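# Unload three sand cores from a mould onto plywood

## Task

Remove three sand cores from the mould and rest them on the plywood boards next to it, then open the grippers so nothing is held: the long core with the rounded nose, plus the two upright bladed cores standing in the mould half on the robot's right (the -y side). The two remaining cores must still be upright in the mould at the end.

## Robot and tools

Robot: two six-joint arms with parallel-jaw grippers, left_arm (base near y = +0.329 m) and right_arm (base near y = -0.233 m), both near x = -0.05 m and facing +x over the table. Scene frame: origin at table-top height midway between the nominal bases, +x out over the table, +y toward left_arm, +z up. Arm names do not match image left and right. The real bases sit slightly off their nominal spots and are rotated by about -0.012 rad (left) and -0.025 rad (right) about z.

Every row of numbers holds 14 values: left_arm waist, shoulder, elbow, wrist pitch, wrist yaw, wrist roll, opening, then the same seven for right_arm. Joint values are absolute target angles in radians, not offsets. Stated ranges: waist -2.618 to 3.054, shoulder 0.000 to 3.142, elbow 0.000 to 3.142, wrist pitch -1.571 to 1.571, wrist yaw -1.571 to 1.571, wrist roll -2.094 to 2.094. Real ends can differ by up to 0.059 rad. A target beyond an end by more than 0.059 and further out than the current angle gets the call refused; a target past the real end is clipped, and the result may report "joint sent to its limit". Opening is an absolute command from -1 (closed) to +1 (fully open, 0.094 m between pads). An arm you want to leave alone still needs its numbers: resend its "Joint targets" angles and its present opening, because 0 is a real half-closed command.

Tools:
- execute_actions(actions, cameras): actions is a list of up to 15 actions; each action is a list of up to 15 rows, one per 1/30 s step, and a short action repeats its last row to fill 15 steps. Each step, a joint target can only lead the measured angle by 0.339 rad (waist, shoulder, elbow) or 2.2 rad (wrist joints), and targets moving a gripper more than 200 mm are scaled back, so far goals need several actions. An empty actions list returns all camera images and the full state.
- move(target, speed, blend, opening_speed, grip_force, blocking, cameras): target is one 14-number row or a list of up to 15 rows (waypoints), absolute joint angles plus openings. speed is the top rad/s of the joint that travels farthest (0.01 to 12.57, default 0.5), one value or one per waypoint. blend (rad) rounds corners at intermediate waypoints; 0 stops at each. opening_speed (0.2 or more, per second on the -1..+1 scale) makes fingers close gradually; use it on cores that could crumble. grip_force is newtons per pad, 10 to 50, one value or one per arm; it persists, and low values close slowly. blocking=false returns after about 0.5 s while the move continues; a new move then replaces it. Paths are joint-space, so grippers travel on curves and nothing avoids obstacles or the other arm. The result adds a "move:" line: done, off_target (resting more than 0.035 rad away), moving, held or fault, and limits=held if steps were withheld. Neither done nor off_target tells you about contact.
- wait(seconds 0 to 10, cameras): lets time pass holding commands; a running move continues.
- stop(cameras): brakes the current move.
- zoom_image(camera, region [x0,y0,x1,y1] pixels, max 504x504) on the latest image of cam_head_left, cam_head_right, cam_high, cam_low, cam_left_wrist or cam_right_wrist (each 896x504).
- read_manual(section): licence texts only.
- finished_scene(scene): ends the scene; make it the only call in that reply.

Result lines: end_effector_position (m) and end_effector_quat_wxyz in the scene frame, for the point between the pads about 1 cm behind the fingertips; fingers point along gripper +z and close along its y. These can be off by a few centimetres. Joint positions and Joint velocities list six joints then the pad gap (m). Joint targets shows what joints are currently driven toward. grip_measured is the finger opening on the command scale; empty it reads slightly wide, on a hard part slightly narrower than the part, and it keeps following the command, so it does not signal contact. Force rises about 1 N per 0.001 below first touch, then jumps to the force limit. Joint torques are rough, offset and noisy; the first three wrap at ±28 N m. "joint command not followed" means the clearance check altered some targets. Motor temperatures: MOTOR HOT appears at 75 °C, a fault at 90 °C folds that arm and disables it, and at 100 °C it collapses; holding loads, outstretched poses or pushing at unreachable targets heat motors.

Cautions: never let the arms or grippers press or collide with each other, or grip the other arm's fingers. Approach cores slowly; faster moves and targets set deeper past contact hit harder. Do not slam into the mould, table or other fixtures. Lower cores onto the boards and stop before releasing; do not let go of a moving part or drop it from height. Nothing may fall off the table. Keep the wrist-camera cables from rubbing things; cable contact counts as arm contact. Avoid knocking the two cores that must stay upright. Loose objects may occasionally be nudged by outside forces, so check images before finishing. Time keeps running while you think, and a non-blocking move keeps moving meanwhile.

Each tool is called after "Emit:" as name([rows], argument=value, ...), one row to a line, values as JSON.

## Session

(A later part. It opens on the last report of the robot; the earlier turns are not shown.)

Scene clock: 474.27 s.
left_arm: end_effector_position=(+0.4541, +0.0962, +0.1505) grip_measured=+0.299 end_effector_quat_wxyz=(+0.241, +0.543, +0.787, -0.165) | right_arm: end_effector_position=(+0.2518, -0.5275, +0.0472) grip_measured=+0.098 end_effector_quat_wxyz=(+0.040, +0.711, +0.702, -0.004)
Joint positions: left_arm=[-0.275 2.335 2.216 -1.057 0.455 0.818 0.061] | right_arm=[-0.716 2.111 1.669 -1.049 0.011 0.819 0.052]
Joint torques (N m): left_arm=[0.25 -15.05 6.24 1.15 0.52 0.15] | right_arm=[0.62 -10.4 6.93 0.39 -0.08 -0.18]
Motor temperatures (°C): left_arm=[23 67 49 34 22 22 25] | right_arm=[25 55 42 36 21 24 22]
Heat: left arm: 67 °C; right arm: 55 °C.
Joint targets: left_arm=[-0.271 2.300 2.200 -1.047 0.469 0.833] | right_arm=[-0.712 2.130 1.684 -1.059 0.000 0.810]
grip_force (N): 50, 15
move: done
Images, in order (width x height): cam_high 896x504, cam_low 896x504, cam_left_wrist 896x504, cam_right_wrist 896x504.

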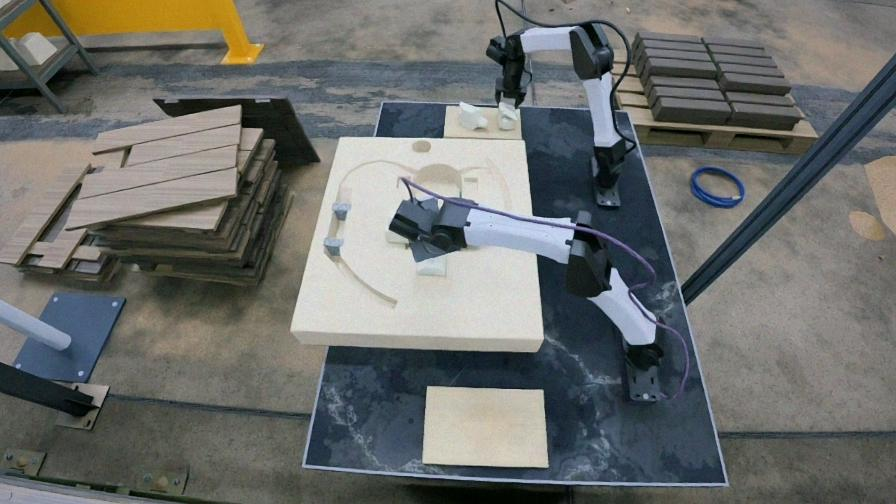

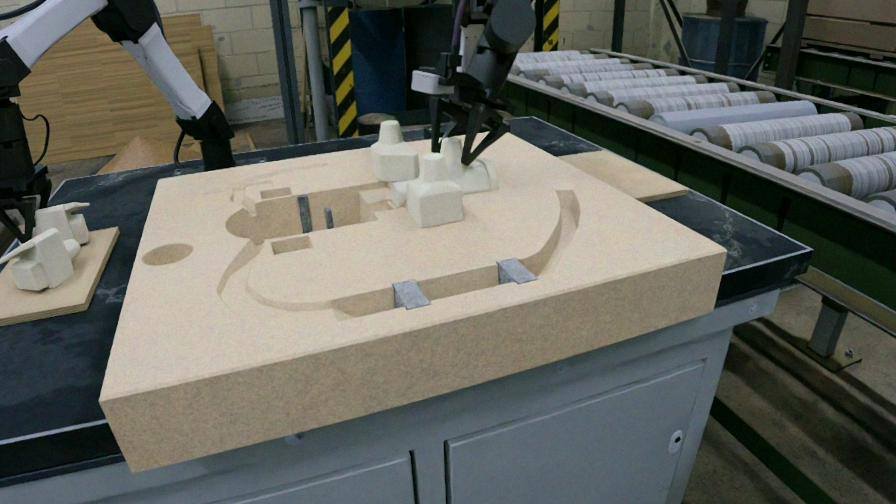

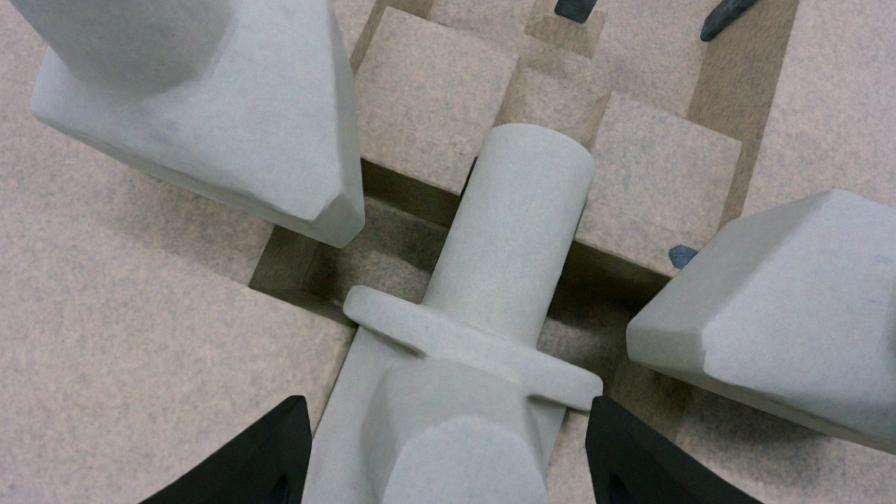

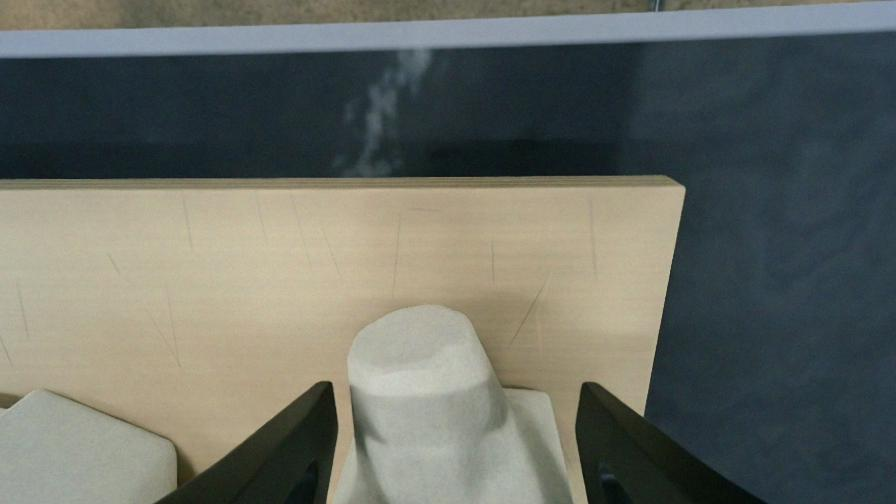

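Emit:
move([
  [-0.271,2.311,2.1995,-1.0466,0.469,0.8325,0.3,-0.712,2.13,1.6842,-1.0586,0,0.81,0.4],
  [-0.271,2.311,2.1995,-1.0466,0.469,0.8325,-0.8,-0.712,2.0,1.75,-1.2,0,0.81,0.4],
], speed=0.3, opening_speed=0.8, grip_force=[50, 30], cameras=["cam_low","cam_left_wrist","cam_right_wrist"])

Scene clock: 483.60 s.
left_arm: end_effector_position=(+0.4537, +0.0958, +0.1506) grip_measured=-0.209 end_effector_quat_wxyz=(+0.241, +0.544, +0.786, -0.166) | right_arm: end_effector_position=(+0.2431, -0.5187, +0.0967) grip_measured=+0.398 end_effector_quat_wxyz=(+0.046, +0.711, +0.701, -0.003)
Joint positions: left_arm=[-0.275 2.335 2.216 -1.059 0.458 0.82 0.037] | right_arm=[-0.716 2.023 1.733 -1.189 0.009 0.819 0.066]
Joint torques (N m): left_arm=[0.2 -14.06 6.17 1.15 0.48 0.14] | right_arm=[0.64 -13.78 7.31 0.37 -0.04 -0.14]
Motor temperatures (°C): left_arm=[23 70 48 34 22 22 25] | right_arm=[25 54 42 35 21 24 22]
Heat: left arm: 70 °C; right arm: 54 °C.
Joint targets: left_arm=[-0.271 2.311 2.200 -1.046 0.469 0.832] | right_arm=[-0.712 2.000 1.750 -1.200 0.000 0.810]
grip_force (N): 50, 30
move: done
Images, in order (width x height): cam_low 896x504, cam_left_wrist 896x504, cam_right_wrist 896x504.

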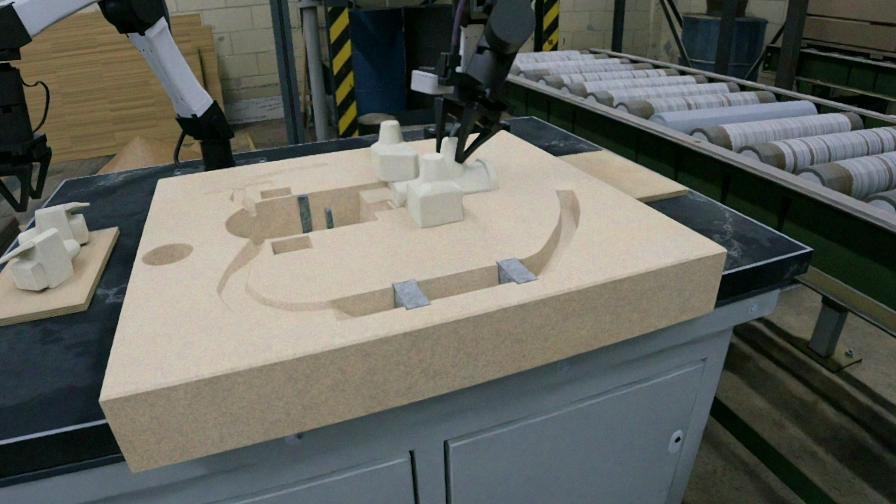

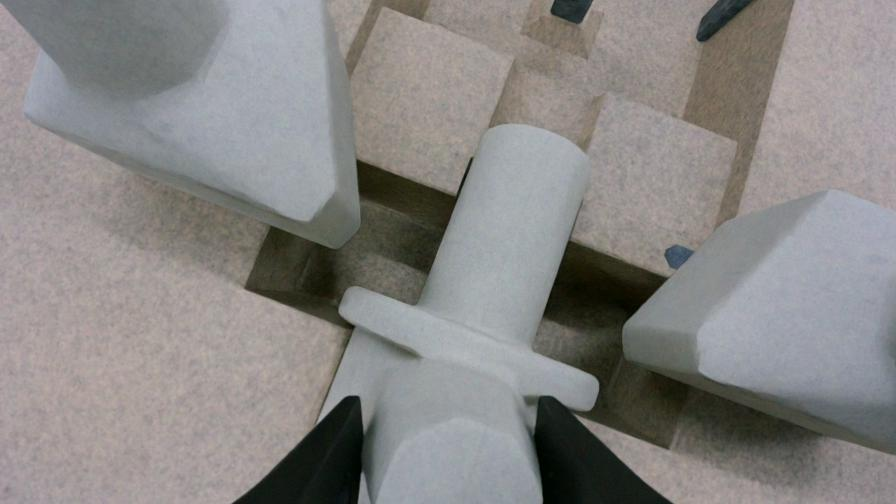

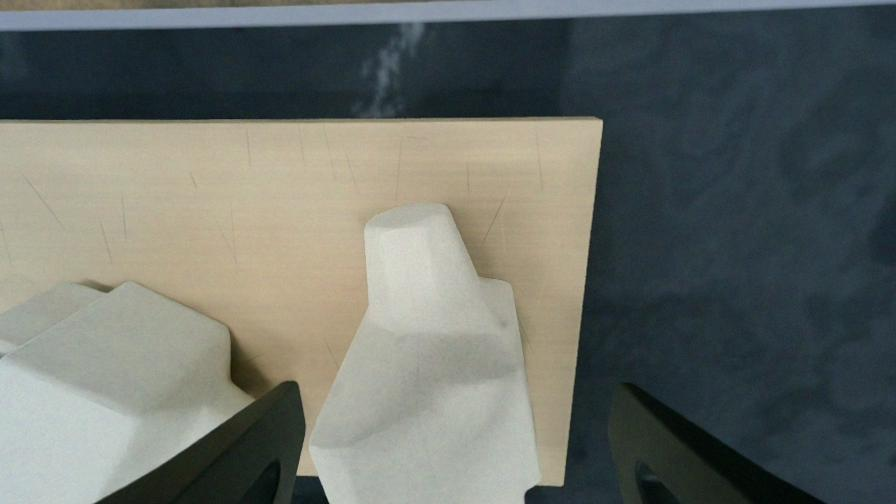

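Emit:
move([
  [-0.271,2.33,2.39,-1.19,0.469,0.8325,-0.8,-0.712,1.7,1.75,-1.2,0,0.81,0.4],
  [-0.271,2.40,2.62,-1.36,0.469,0.8325,-0.8,-0.712,1.7,1.75,-1.2,0,0.81,0.4],
], speed=0.25, blend=0.03, cameras=["cam_low","cam_left_wrist","cam_high"])

Scene clock: 489.33 s.
left_arm: end_effector_position=(+0.4405, +0.1047, +0.1951) grip_measured=-0.210 end_effector_quat_wxyz=(+0.212, +0.544, +0.796, -0.162) | right_arm: end_effector_position=(+0.2351, -0.5111, +0.2126) grip_measured=+0.398 end_effector_quat_wxyz=(+0.194, +0.699, +0.688, +0.001)
Joint positions: left_arm=[-0.274 2.411 2.561 -1.387 0.433 0.828 0.037] | right_arm=[-0.716 1.724 1.733 -1.189 0.009 0.819 0.066]
Joint torques (N m): left_arm=[0.25 -13.01 12.57 1.16 0.74 0.06] | right_arm=[0.57 -11.21 7.5 0.89 -0.07 -0.18]
Motor temperatures (°C): left_arm=[23 71 48 34 22 22 26] | right_arm=[25 54 42 35 21 24 22]
Heat: left arm: 71 °C; right arm: 54 °C.
Joint targets: left_arm=[-0.271 2.400 2.620 -1.360 0.469 0.832] | right_arm=[-0.712 1.700 1.750 -1.200 0.000 0.810]
grip_force (N): 50, 30
move: off_target (left_arm); left_arm: the elbow is farthest, 0.059 rad from its target
Images, in order (width x height): cam_high 896x504, cam_low 896x504, cam_left_wrist 896x504.

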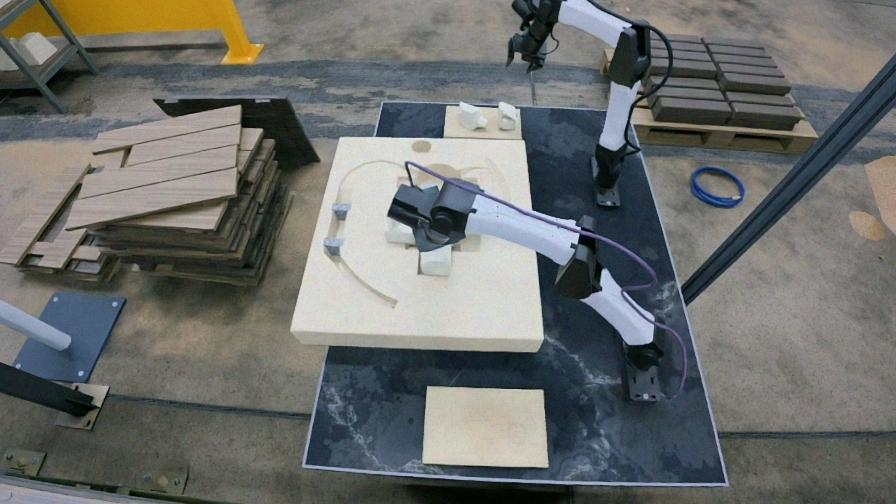

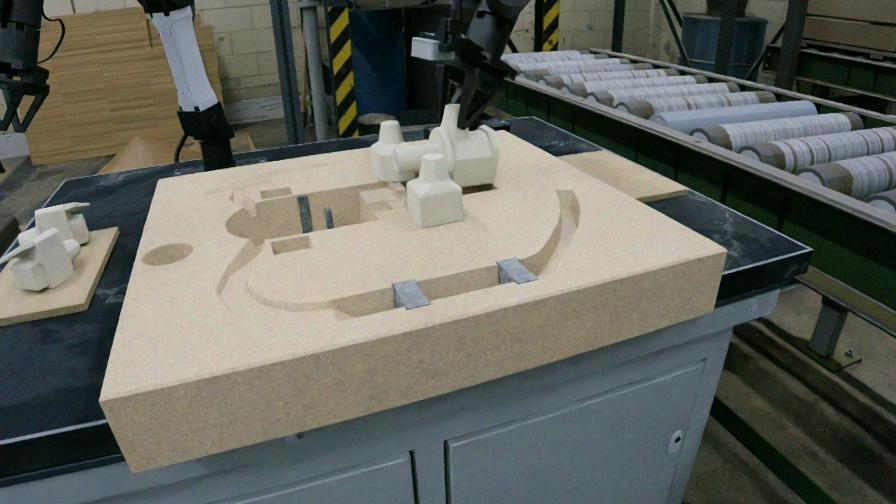

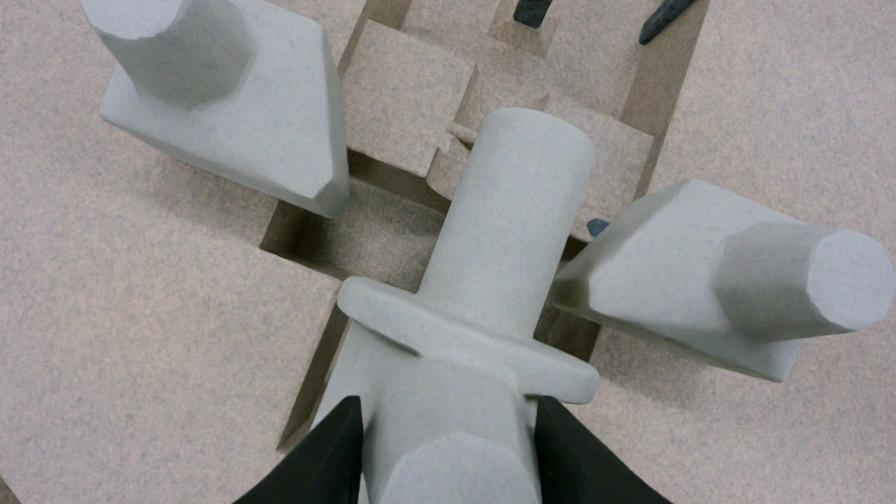

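Emit:
move(target=[-0.14,2.15,2.26,-1.19,0.469,0.8325,-0.8,-0.712,1.7,1.75,-1.2,0,0.81,0.4], speed=0.25, cameras=["cam_low","cam_left_wrist","cam_high"])

Scene clock: 496.63 s.
left_arm: end_effector_position=(+0.4452, +0.1727, +0.2045) grip_measured=-0.210 end_effector_quat_wxyz=(+0.237, +0.492, +0.825, -0.144) | right_arm: end_effector_position=(+0.2351, -0.5111, +0.2126) grip_measured=+0.398 end_effector_quat_wxyz=(+0.194, +0.699, +0.688, +0.001)
Joint positions: left_arm=[-0.142 2.222 2.258 -1.242 0.437 0.828 0.037] | right_arm=[-0.716 1.724 1.733 -1.189 0.009 0.819 0.066]
Joint torques (N m): left_arm=[0.06 -17.29 7.77 1.5 0.69 0.06] | right_arm=[0.8 -11.25 7.5 0.92 -0.09 -0.12]
Motor temperatures (°C): left_arm=[23 73 50 33 23 22 26] | right_arm=[25 53 41 35 21 24 22]
Heat: left arm: 73 °C; right arm: 53 °C.
Joint targets: left_arm=[-0.140 2.150 2.260 -1.190 0.469 0.832] | right_arm=[-0.712 1.700 1.750 -1.200 0.000 0.810]
grip_force (N): 50, 30
move: off_target (left_arm); left_arm: the shoulder is farthest, 0.072 rad from its target
Images, in order (width x height): cam_high 896x504, cam_low 896x504, cam_left_wrist 896x504.

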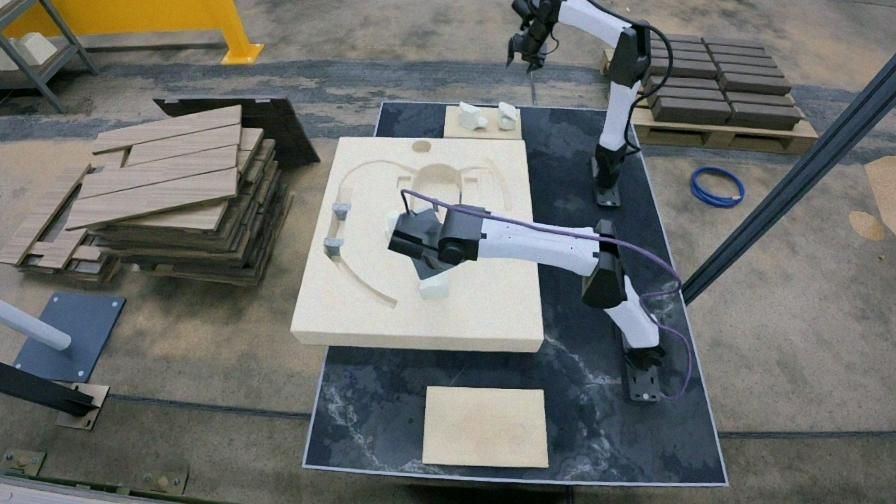

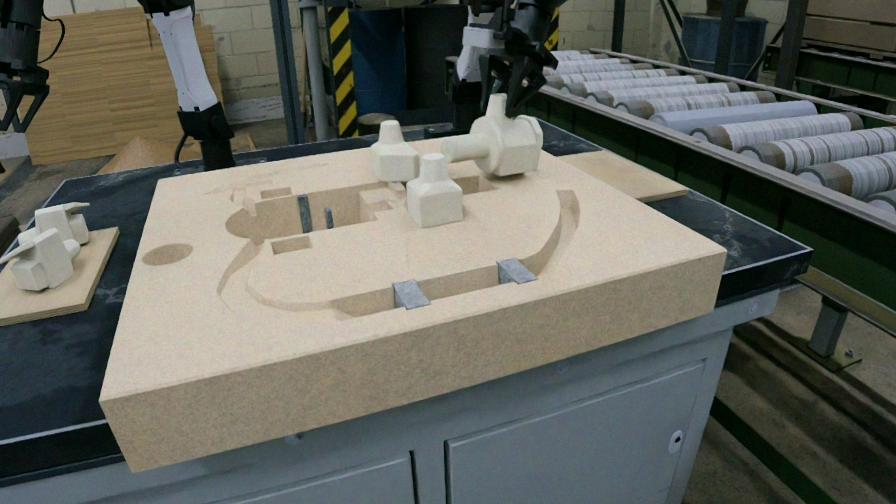

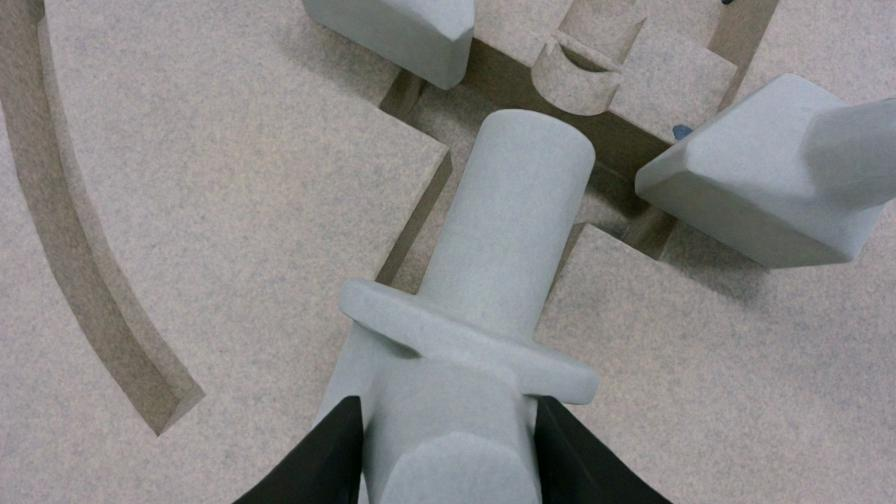

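Emit:
move([
  [0.2,1.83,1.92,-1.14,0.469,0.8325,-0.8,-0.712,1.7,1.75,-1.2,0,0.81,0.4],
  [0.673,1.60,1.41,-0.89,0.469,0.8325,-0.8,-0.712,1.7,1.75,-1.2,0,0.81,0.4],
], speed=0.4, blend=0.1, cameras=["cam_low","cam_left_wrist","cam_high","cam_head_left"])

Scene clock: 504.80 s.
left_arm: end_effector_position=(+0.3045, +0.5020, +0.1867) grip_measured=-0.210 end_effector_quat_wxyz=(+0.275, +0.124, +0.953, -0.030) | right_arm: end_effector_position=(+0.2351, -0.5111, +0.2126) grip_measured=+0.398 end_effector_quat_wxyz=(+0.194, +0.699, +0.688, +0.001)
Joint positions: left_arm=[0.676 1.655 1.405 -0.945 0.426 0.828 0.037] | right_arm=[-0.716 1.724 1.733 -1.189 0.009 0.819 0.066]
Joint torques (N m): left_arm=[-0.31 -11.63 8.12 1.48 0.8 0.04] | right_arm=[0.65 -11.21 7.49 0.93 -0.04 -0.16]
Motor temperatures (°C): left_arm=[23 79 49 34 23 22 26] | right_arm=[25 52 41 35 21 24 22]
Heat: left arm: 79 °C; right arm: 52 °C. Fold the left arm in close to its base, or ease its load, before you think long.
Joint targets: left_arm=[0.673 1.600 1.410 -0.890 0.469 0.832] | right_arm=[-0.712 1.700 1.750 -1.200 0.000 0.810]
MOTOR HOT: the shoulder of the left arm reports 79 °C; the controller's stop level is 90 °C. To cool a motor, set the load down, stop pushing, or move to a pose that needs little force.
grip_force (N): 50, 30
move: off_target (left_arm); left_arm: the shoulder is farthest, 0.055 rad from its target
Images, in order (width x height): cam_head_left 896x504, cam_high 896x504, cam_low 896x504, cam_left_wrist 896x504.

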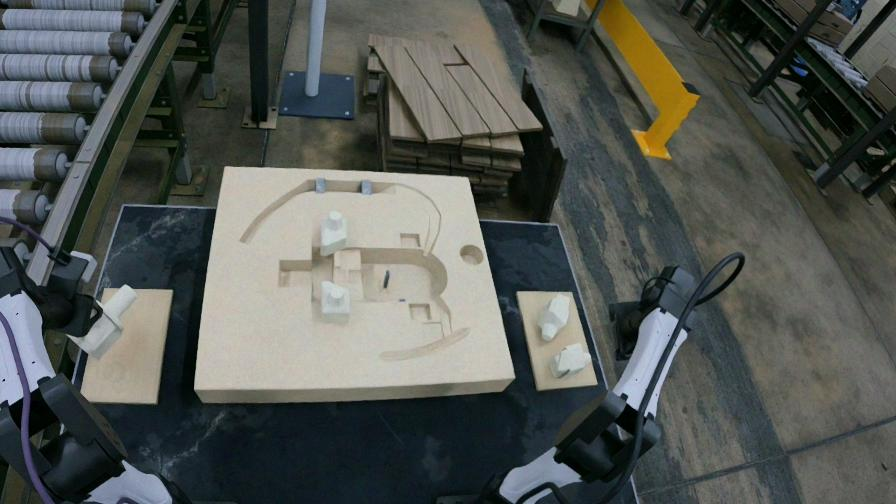

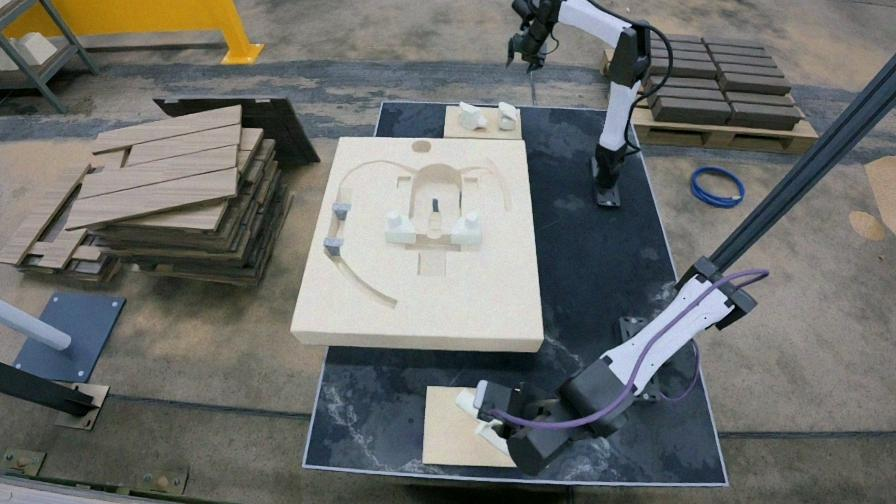

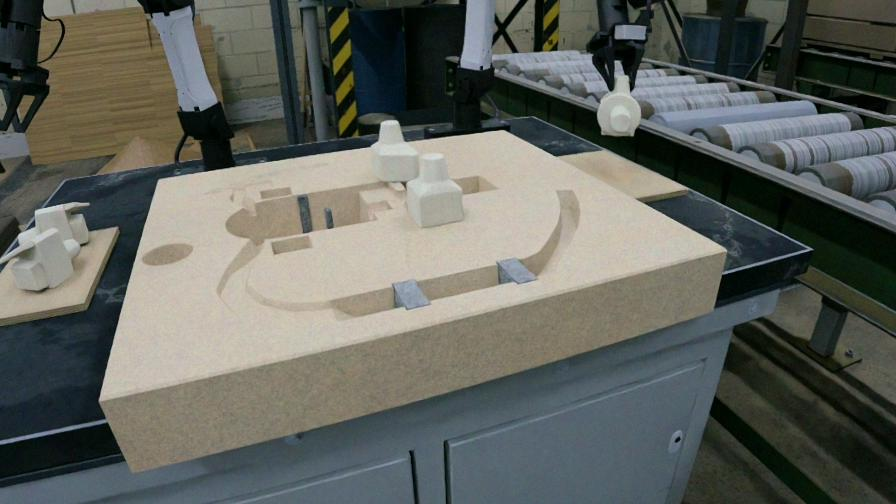

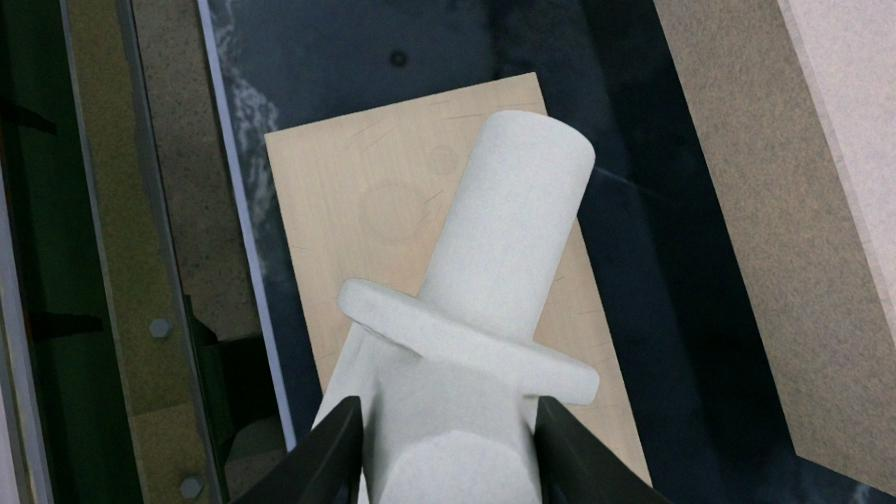

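Emit:
move(target=[0.673,1.66,1.15,-0.59,0.469,0.8325,-0.8,-0.712,1.7,1.75,-1.2,0,0.81,0.4], speed=0.25, cameras=["cam_high","cam_low","cam_left_wrist"])

Emit:
zoom_image(camera="cam_low", region=[540, 60, 740, 220])

Scene clock: 511.27 s.
left_arm: end_effector_position=(+0.3027, +0.5005, +0.1181) grip_measured=-0.210 end_effector_quat_wxyz=(+0.280, +0.125, +0.951, -0.025) | right_arm: end_effector_position=(+0.2351, -0.5111, +0.2126) grip_measured=+0.398 end_effector_quat_wxyz=(+0.194, +0.699, +0.688, +0.001)
Joint positions: left_arm=[0.676 1.673 1.144 -0.65 0.426 0.828 0.037] | right_arm=[-0.716 1.724 1.733 -1.189 0.009 0.819 0.066]
Joint torques (N m): left_arm=[-0.35 -8.09 8.1 1.61 0.79 0.06] | right_arm=[0.68 -11.26 7.36 0.89 -0.09 -0.18]
Motor temperatures (°C): left_arm=[23 77 49 34 23 22 27] | right_arm=[25 52 41 35 21 24 22]
Heat: left arm: 77 °C; right arm: 52 °C. Fold the left arm in close to its base, or ease its load, before you think long.
Joint targets: left_arm=[0.673 1.660 1.150 -0.590 0.469 0.832] | right_arm=[-0.712 1.700 1.750 -1.200 0.000 0.810]
MOTOR HOT: still on. The shoulder of the left arm reports 77 °C.
grip_force (N): 50, 30
move: off_target (left_arm); left_arm: the wrist pitch is farthest, 0.060 rad from its target
Images, in order (width x height): cam_high 896x504, cam_low 896x504, cam_left_wrist 896x504.

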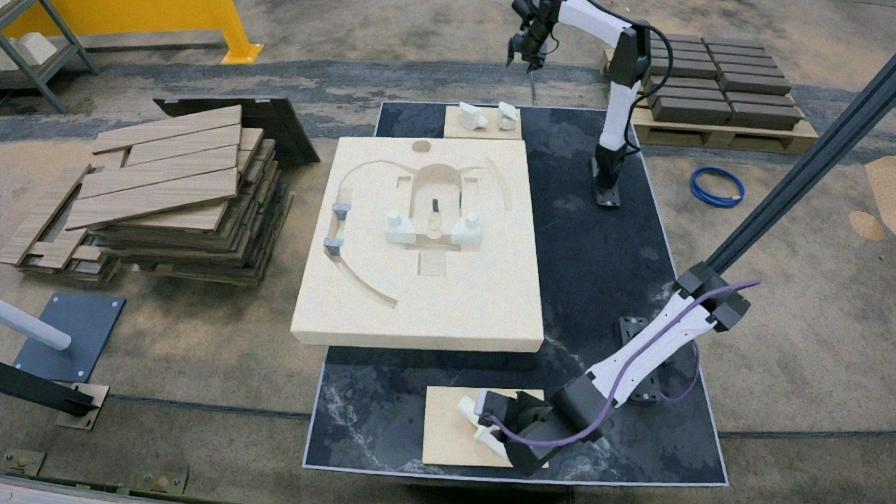

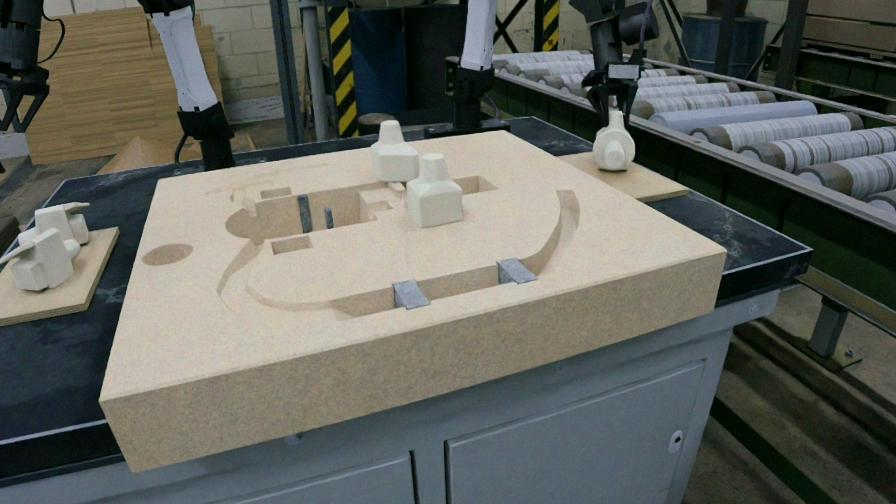

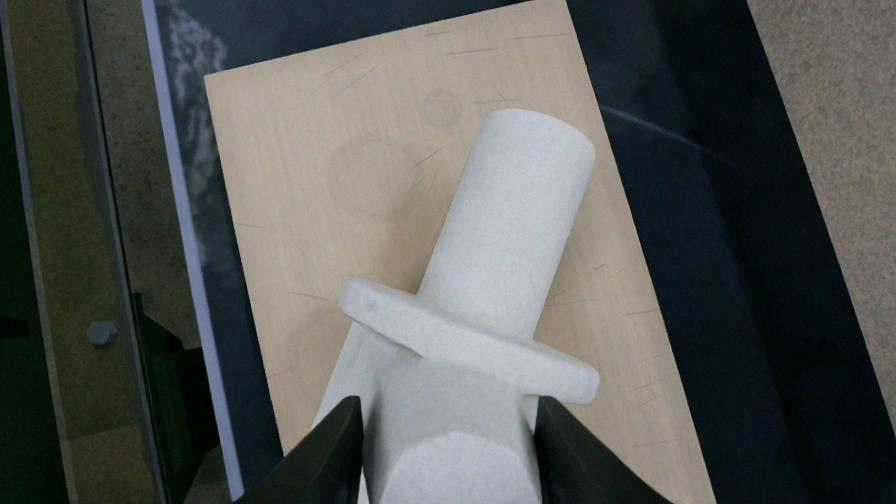

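Scaled by 2.520 from the camera's 896x504 image, which has a finer 1280x720 frame.

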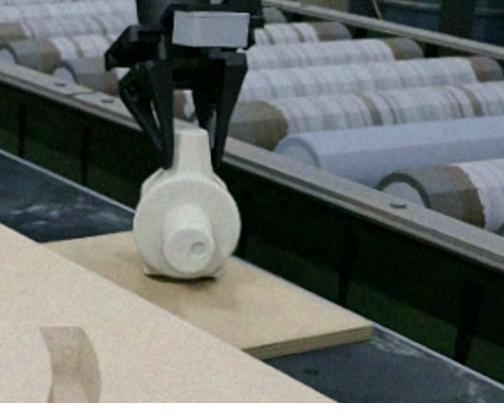

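Emit:
move(target=[0.673,1.69,1.15,-0.59,0.469,0.8325,-0.8,-0.712,1.7,1.75,-1.2,0,0.81,0.4], speed=0.15, cameras=["cam_low"])

Emit:
zoom_image(camera="cam_low", region=[560, 100, 690, 200])

Scene clock: 518.80 s.
left_arm: end_effector_position=(+0.3046, +0.5002, +0.1139) grip_measured=-0.210 end_effector_quat_wxyz=(+0.281, +0.125, +0.951, -0.030) | right_arm: end_effector_position=(+0.2351, -0.5111, +0.2126) grip_measured=+0.398 end_effector_quat_wxyz=(+0.194, +0.699, +0.688, +0.001)
Joint positions: left_arm=[0.676 1.689 1.144 -0.641 0.436 0.828 0.037] | right_arm=[-0.716 1.724 1.733 -1.189 0.009 0.819 0.066]
Joint torques (N m): left_arm=[-0.44 -6.87 8.02 1.53 0.73 0.04] | right_arm=[0.61 -11.29 7.46 0.88 -0.05 -0.21]
Motor temperatures (°C): left_arm=[23 72 48 35 23 22 27] | right_arm=[25 51 41 35 21 24 22]
Heat: left arm: 72 °C; right arm: 51 °C. Fold the left arm in close to its base, or ease its load, before you think long.
Joint targets: left_arm=[0.673 1.690 1.150 -0.590 0.469 0.832] | right_arm=[-0.712 1.700 1.750 -1.200 0.000 0.810]
MOTOR HOT: still on. The shoulder of the left arm reports 72 °C.
grip_force (N): 50, 30
move: off_target (left_arm); left_arm: the wrist pitch is farthest, 0.051 rad from its target
Images, in order (width x height): cam_low 896x504.

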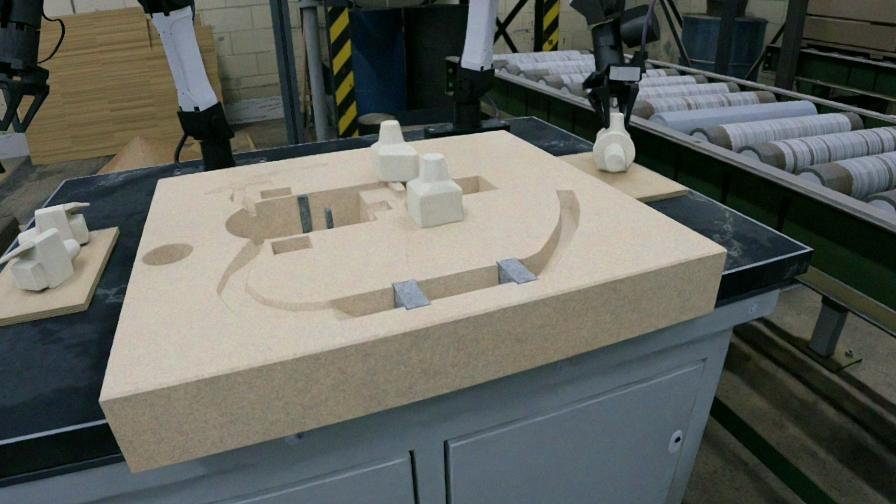

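Scaled by 3.877 from the camera's 896x504 image, which has a finer 1280x720 frame.

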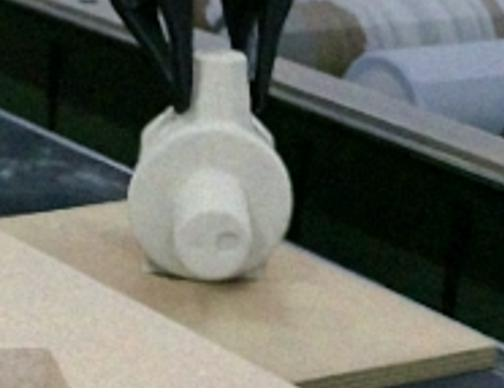

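Emit:
move(target=[0.673,1.715,1.15,-0.60,0.469,0.8325,-0.8,-0.712,1.7,1.75,-1.2,0,0.81,0.4], speed=0.15, cameras=["cam_low"])

Emit:
zoom_image(camera="cam_low", region=[560, 100, 690, 200])

Scene clock: 522.43 s.
left_arm: end_effector_position=(+0.3058, +0.4997, +0.1133) grip_measured=-0.210 end_effector_quat_wxyz=(+0.283, +0.126, +0.950, -0.033) | right_arm: end_effector_position=(+0.2351, -0.5111, +0.2126) grip_measured=+0.398 end_effector_quat_wxyz=(+0.194, +0.699, +0.688, +0.001)
Joint positions: left_arm=[0.676 1.693 1.144 -0.636 0.442 0.828 0.037] | right_arm=[-0.716 1.724 1.733 -1.189 0.009 0.819 0.066]
Joint torques (N m): left_arm=[-0.25 -5.18 8.09 1.38 0.66 0.04] | right_arm=[0.76 -11.37 7.58 0.92 -0.1 -0.2]
Motor temperatures (°C): left_arm=[23 70 47 35 23 22 27] | right_arm=[25 51 41 35 21 24 22]
Heat: left arm: 70 °C; right arm: 51 °C.
Joint targets: left_arm=[0.673 1.715 1.150 -0.600 0.469 0.832] | right_arm=[-0.712 1.700 1.750 -1.200 0.000 0.810]
MOTOR HOT: cleared for the motors of the left arm.
grip_force (N): 50, 30
move: off_target (left_arm); left_arm: the wrist pitch is farthest, 0.036 rad from its target
Images, in order (width x height): cam_low 896x504.

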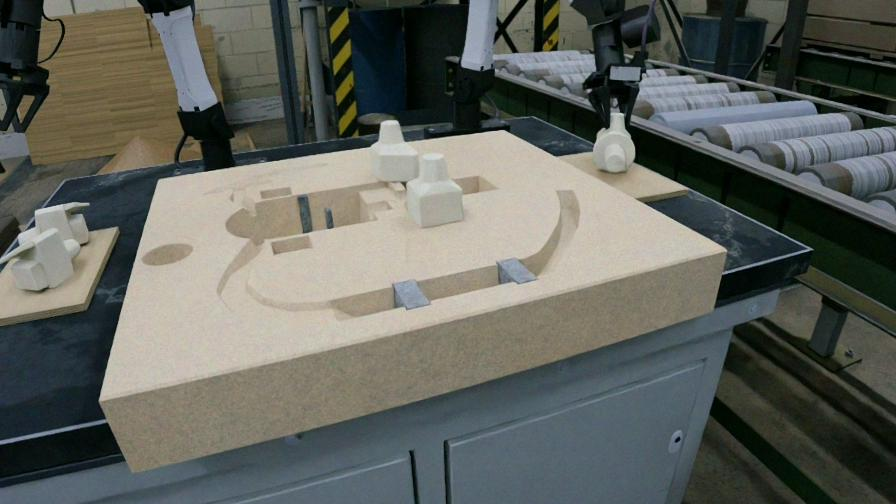

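Scaled by 3.877 from the camera's 896x504 image, which has a finer 1280x720 frame.

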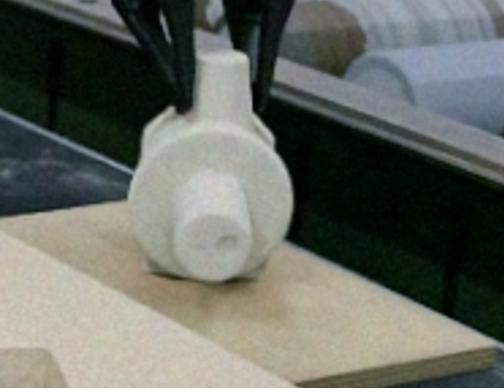

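Emit:
move([
  [0.673,1.70,1.15,-0.61,0.469,0.8325,-0.8,-0.712,1.7,1.75,-1.2,0,0.81,0.4],
  [0.673,1.70,1.15,-0.61,0.469,0.8325,0.3,-0.712,1.7,1.75,-1.2,0,0.81,0.4],
  [0.673,1.4,1.15,-0.61,0.469,0.8325,0.3,-0.712,1.7,1.75,-1.2,0,0.81,0.4],
], speed=0.3, opening_speed=0.5, cameras=["all"])

Scene clock: 531.00 s.
left_arm: end_effector_position=(+0.3042, +0.4961, +0.2176) grip_measured=+0.299 end_effector_quat_wxyz=(+0.385, +0.156, +0.907, +0.064) | right_arm: end_effector_position=(+0.2351, -0.5111, +0.2126) grip_measured=+0.398 end_effector_quat_wxyz=(+0.194, +0.699, +0.688, +0.001)
Joint positions: left_arm=[0.676 1.412 1.144 -0.618 0.455 0.828 0.061] | right_arm=[-0.716 1.724 1.733 -1.189 0.009 0.819 0.066]
Joint torques (N m): left_arm=[-0.38 -6.43 8.66 1.57 0.49 0.05] | right_arm=[0.72 -11.19 7.46 0.94 -0.07 -0.18]
Motor temperatures (°C): left_arm=[23 65 47 34 23 22 27] | right_arm=[25 50 41 35 21 24 22]
Heat: left arm: 65 °C; right arm: 50 °C.
Joint targets: left_arm=[0.673 1.400 1.150 -0.610 0.469 0.832] | right_arm=[-0.712 1.700 1.750 -1.200 0.000 0.810]
grip_force (N): 50, 30
move: done

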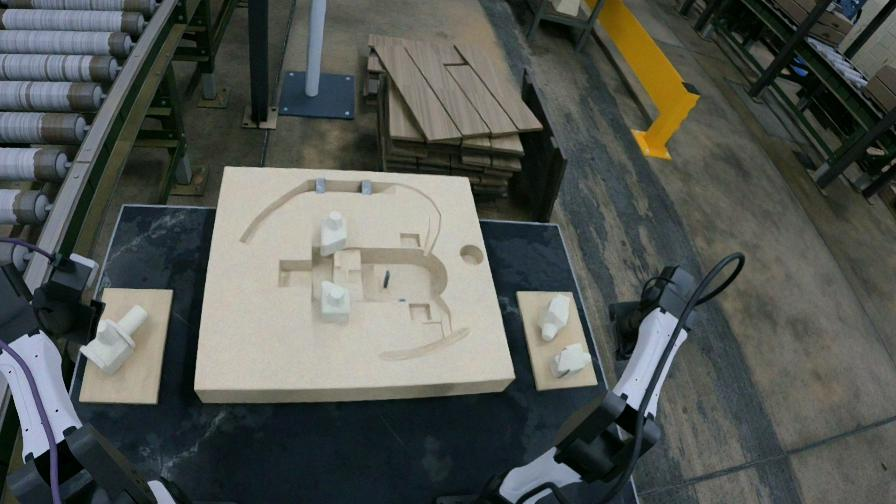

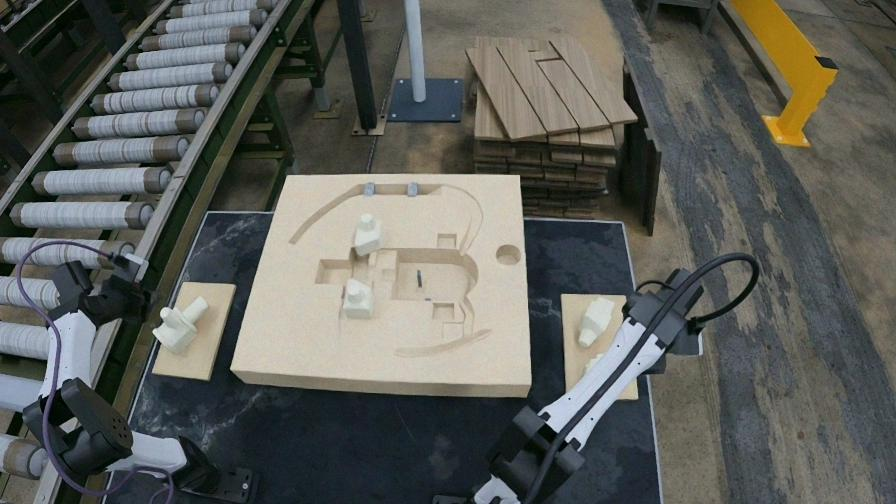

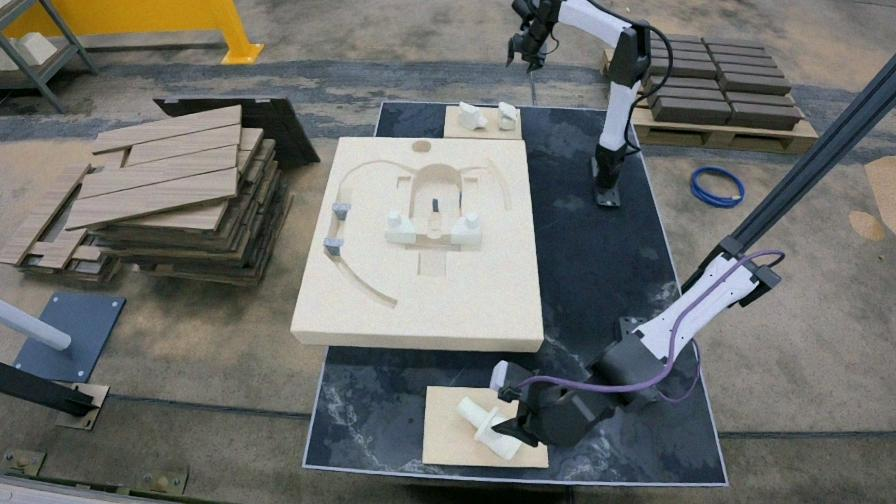

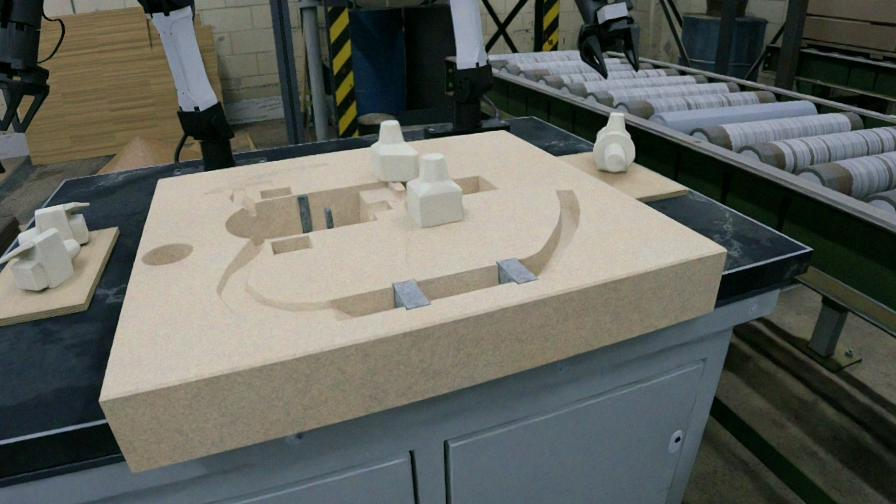

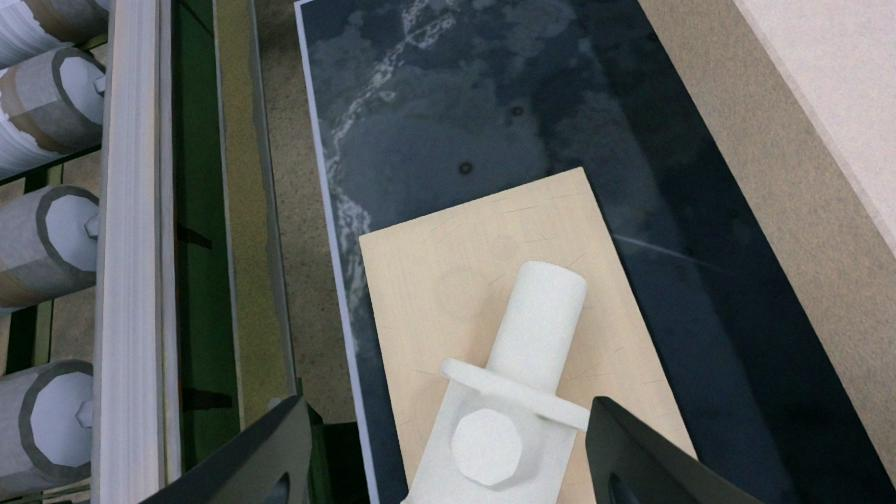

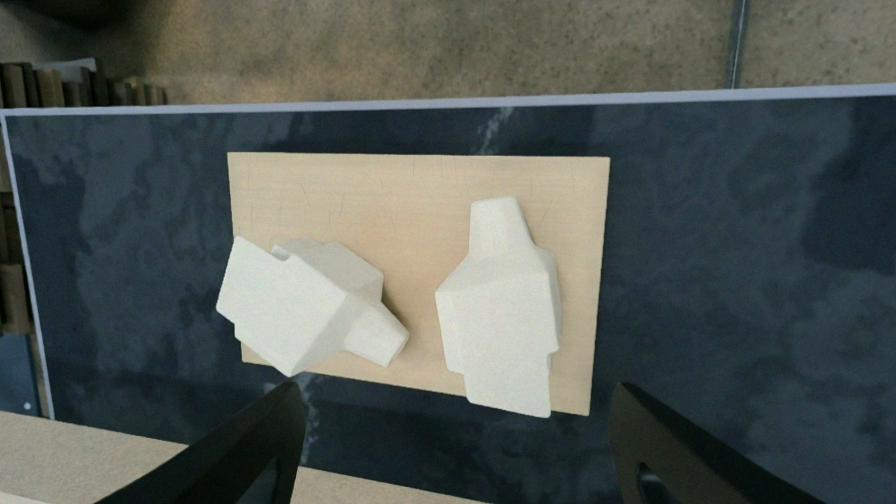

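Emit:
move(target=[0.3,0.7,0.6,-0.3,0,0,1,-0.3,0.7,0.6,-0.3,0,0,1], speed=0.6)

Emit:
wait(seconds=10)

Emit:
wait(seconds=10)

Emit:
wait(seconds=10)

Emit:
wait(seconds=10)

Emit:
finished_scene(scene=1)

Scene clock: 541.10 s.
left_arm: end_effector_position=(+0.2449, +0.4081, +0.2559) grip_measured=+0.999 end_effector_quat_wxyz=(+0.548, -0.107, +0.826, +0.074) | right_arm: end_effector_position=(+0.2248, -0.3373, +0.2251) grip_measured=+0.998 end_effector_quat_wxyz=(+0.536, +0.155, +0.824, -0.096)
Joint positions: left_arm=[0.305 0.705 0.619 -0.312 0.017 0.012 0.094] | right_arm=[-0.305 0.705 0.609 -0.322 0.008 0.012 0.094]
Joint torques (N m): left_arm=[-0.58 -1.01 6.83 2.14 -0.12 -0.08] | right_arm=[0.75 -0.96 6.35 2.09 -0.12 -0.19]
Motor temperatures (°C): left_arm=[23 61 46 35 23 22 26] | right_arm=[25 50 41 36 21 24 22]
Heat: left arm: 61 °C; right arm: 50 °C.
Joint targets: left_arm=[0.300 0.700 0.600 -0.300 0.000 0.000] | right_arm=[-0.300 0.700 0.600 -0.300 0.000 0.000]
grip_force (N): 50, 30
move: done

Scene clock: 551.10 s.
left_arm: end_effector_position=(+0.2449, +0.4082, +0.2560) grip_measured=+0.999 end_effector_quat_wxyz=(+0.549, -0.108, +0.826, +0.074) | right_arm: end_effector_position=(+0.2249, -0.3373, +0.2251) grip_measured=+0.998 end_effector_quat_wxyz=(+0.536, +0.155, +0.824, -0.096)
Joint positions: left_arm=[0.305 0.705 0.619 -0.312 0.017 0.011 0.094] | right_arm=[-0.305 0.705 0.609 -0.321 0.008 0.012 0.094]
Joint torques (N m): left_arm=[-0.57 -0.98 6.95 2.14 -0.1 -0.1] | right_arm=[0.8 -1.07 6.53 2.08 -0.11 -0.21]
Motor temperatures (°C): left_arm=[23 56 47 36 23 22 26] | right_arm=[25 48 41 38 21 24 22]
Heat: left arm: 56 °C; right arm: 48 °C.
Joint targets: left_arm=[0.300 0.700 0.600 -0.300 0.000 0.000] | right_arm=[-0.300 0.700 0.600 -0.300 0.000 0.000]
Tool commands: left_gripper/opening=+1.0 right_gripper/opening=+1.0
grip_force (N): 50, 30
wait: 10.00 s; at rest by 0.17 s

Scene clock: 561.10 s.
left_arm: end_effector_position=(+0.2449, +0.4082, +0.2560) grip_measured=+0.999 end_effector_quat_wxyz=(+0.549, -0.108, +0.826, +0.074) | right_arm: end_effector_position=(+0.2249, -0.3373, +0.2251) grip_measured=+0.998 end_effector_quat_wxyz=(+0.536, +0.155, +0.824, -0.096)
Joint positions: left_arm=[0.305 0.705 0.619 -0.312 0.017 0.011 0.094] | right_arm=[-0.305 0.705 0.609 -0.321 0.008 0.012 0.094]
Joint torques (N m): left_arm=[-0.57 -0.98 6.95 2.14 -0.08 -0.1] | right_arm=[0.83 -1.02 6.46 2.04 -0.14 -0.17]
Heat: left arm: 53 °C; right arm: 46 °C.
Joint targets: left_arm=[0.300 0.700 0.600 -0.300 0.000 0.000] | right_arm=[-0.300 0.700 0.600 -0.300 0.000 0.000]
Tool commands: left_gripper/opening=+1.0 right_gripper/opening=+1.0
grip_force (N): 50, 30
wait: 10.00 s; at rest by 0.17 s

Scene clock: 571.10 s.
left_arm: end_effector_position=(+0.2449, +0.4082, +0.2560) grip_measured=+0.999 end_effector_quat_wxyz=(+0.549, -0.108, +0.826, +0.074) | right_arm: end_effector_position=(+0.2249, -0.3373, +0.2251) grip_measured=+0.998 end_effector_quat_wxyz=(+0.536, +0.155, +0.824, -0.096)
Joint positions: left_arm=[0.305 0.705 0.619 -0.312 0.017 0.011 0.094] | right_arm=[-0.305 0.705 0.609 -0.321 0.008 0.012 0.094]
Joint torques (N m): left_arm=[-0.61 -0.9 6.93 2.13 -0.1 -0.08] | right_arm=[0.69 -1.07 6.3 2.04 -0.12 -0.19]
Motor temperatures (°C): left_arm=[23 50 47 38 22 22 26] | right_arm=[25 45 42 41 21 24 22]
Heat: left arm: 50 °C; right arm: 45 °C.
Joint targets: left_arm=[0.300 0.700 0.600 -0.300 0.000 0.000] | right_arm=[-0.300 0.700 0.600 -0.300 0.000 0.000]
Tool commands: left_gripper/opening=+1.0 right_gripper/opening=+1.0
grip_force (N): 50, 30
wait: 10.00 s; at rest by 0.17 s

Scene clock: 581.10 s.
left_arm: end_effector_position=(+0.2449, +0.4082, +0.2560) grip_measured=+0.999 end_effector_quat_wxyz=(+0.549, -0.108, +0.826, +0.074) | right_arm: end_effector_position=(+0.2249, -0.3373, +0.2251) grip_measured=+0.998 end_effector_quat_wxyz=(+0.536, +0.155, +0.824, -0.096)
Joint positions: left_arm=[0.305 0.705 0.619 -0.312 0.017 0.011 0.094] | right_arm=[-0.305 0.705 0.609 -0.321 0.008 0.012 0.094]
Joint torques (N m): left_arm=[-0.59 -1.01 6.94 2.14 -0.11 -0.1] | right_arm=[0.72 -1.09 6.49 2.08 -0.07 -0.19]
Heat: left arm: 48 °C; right arm: 44 °C.
Joint targets: left_arm=[0.300 0.700 0.600 -0.300 0.000 0.000] | right_arm=[-0.300 0.700 0.600 -0.300 0.000 0.000]
Tool commands: left_gripper/opening=+1.0 right_gripper/opening=+1.0
grip_force (N): 50, 30
wait: 10.00 s; at rest by 0.17 s

The scene is finished: the task was done.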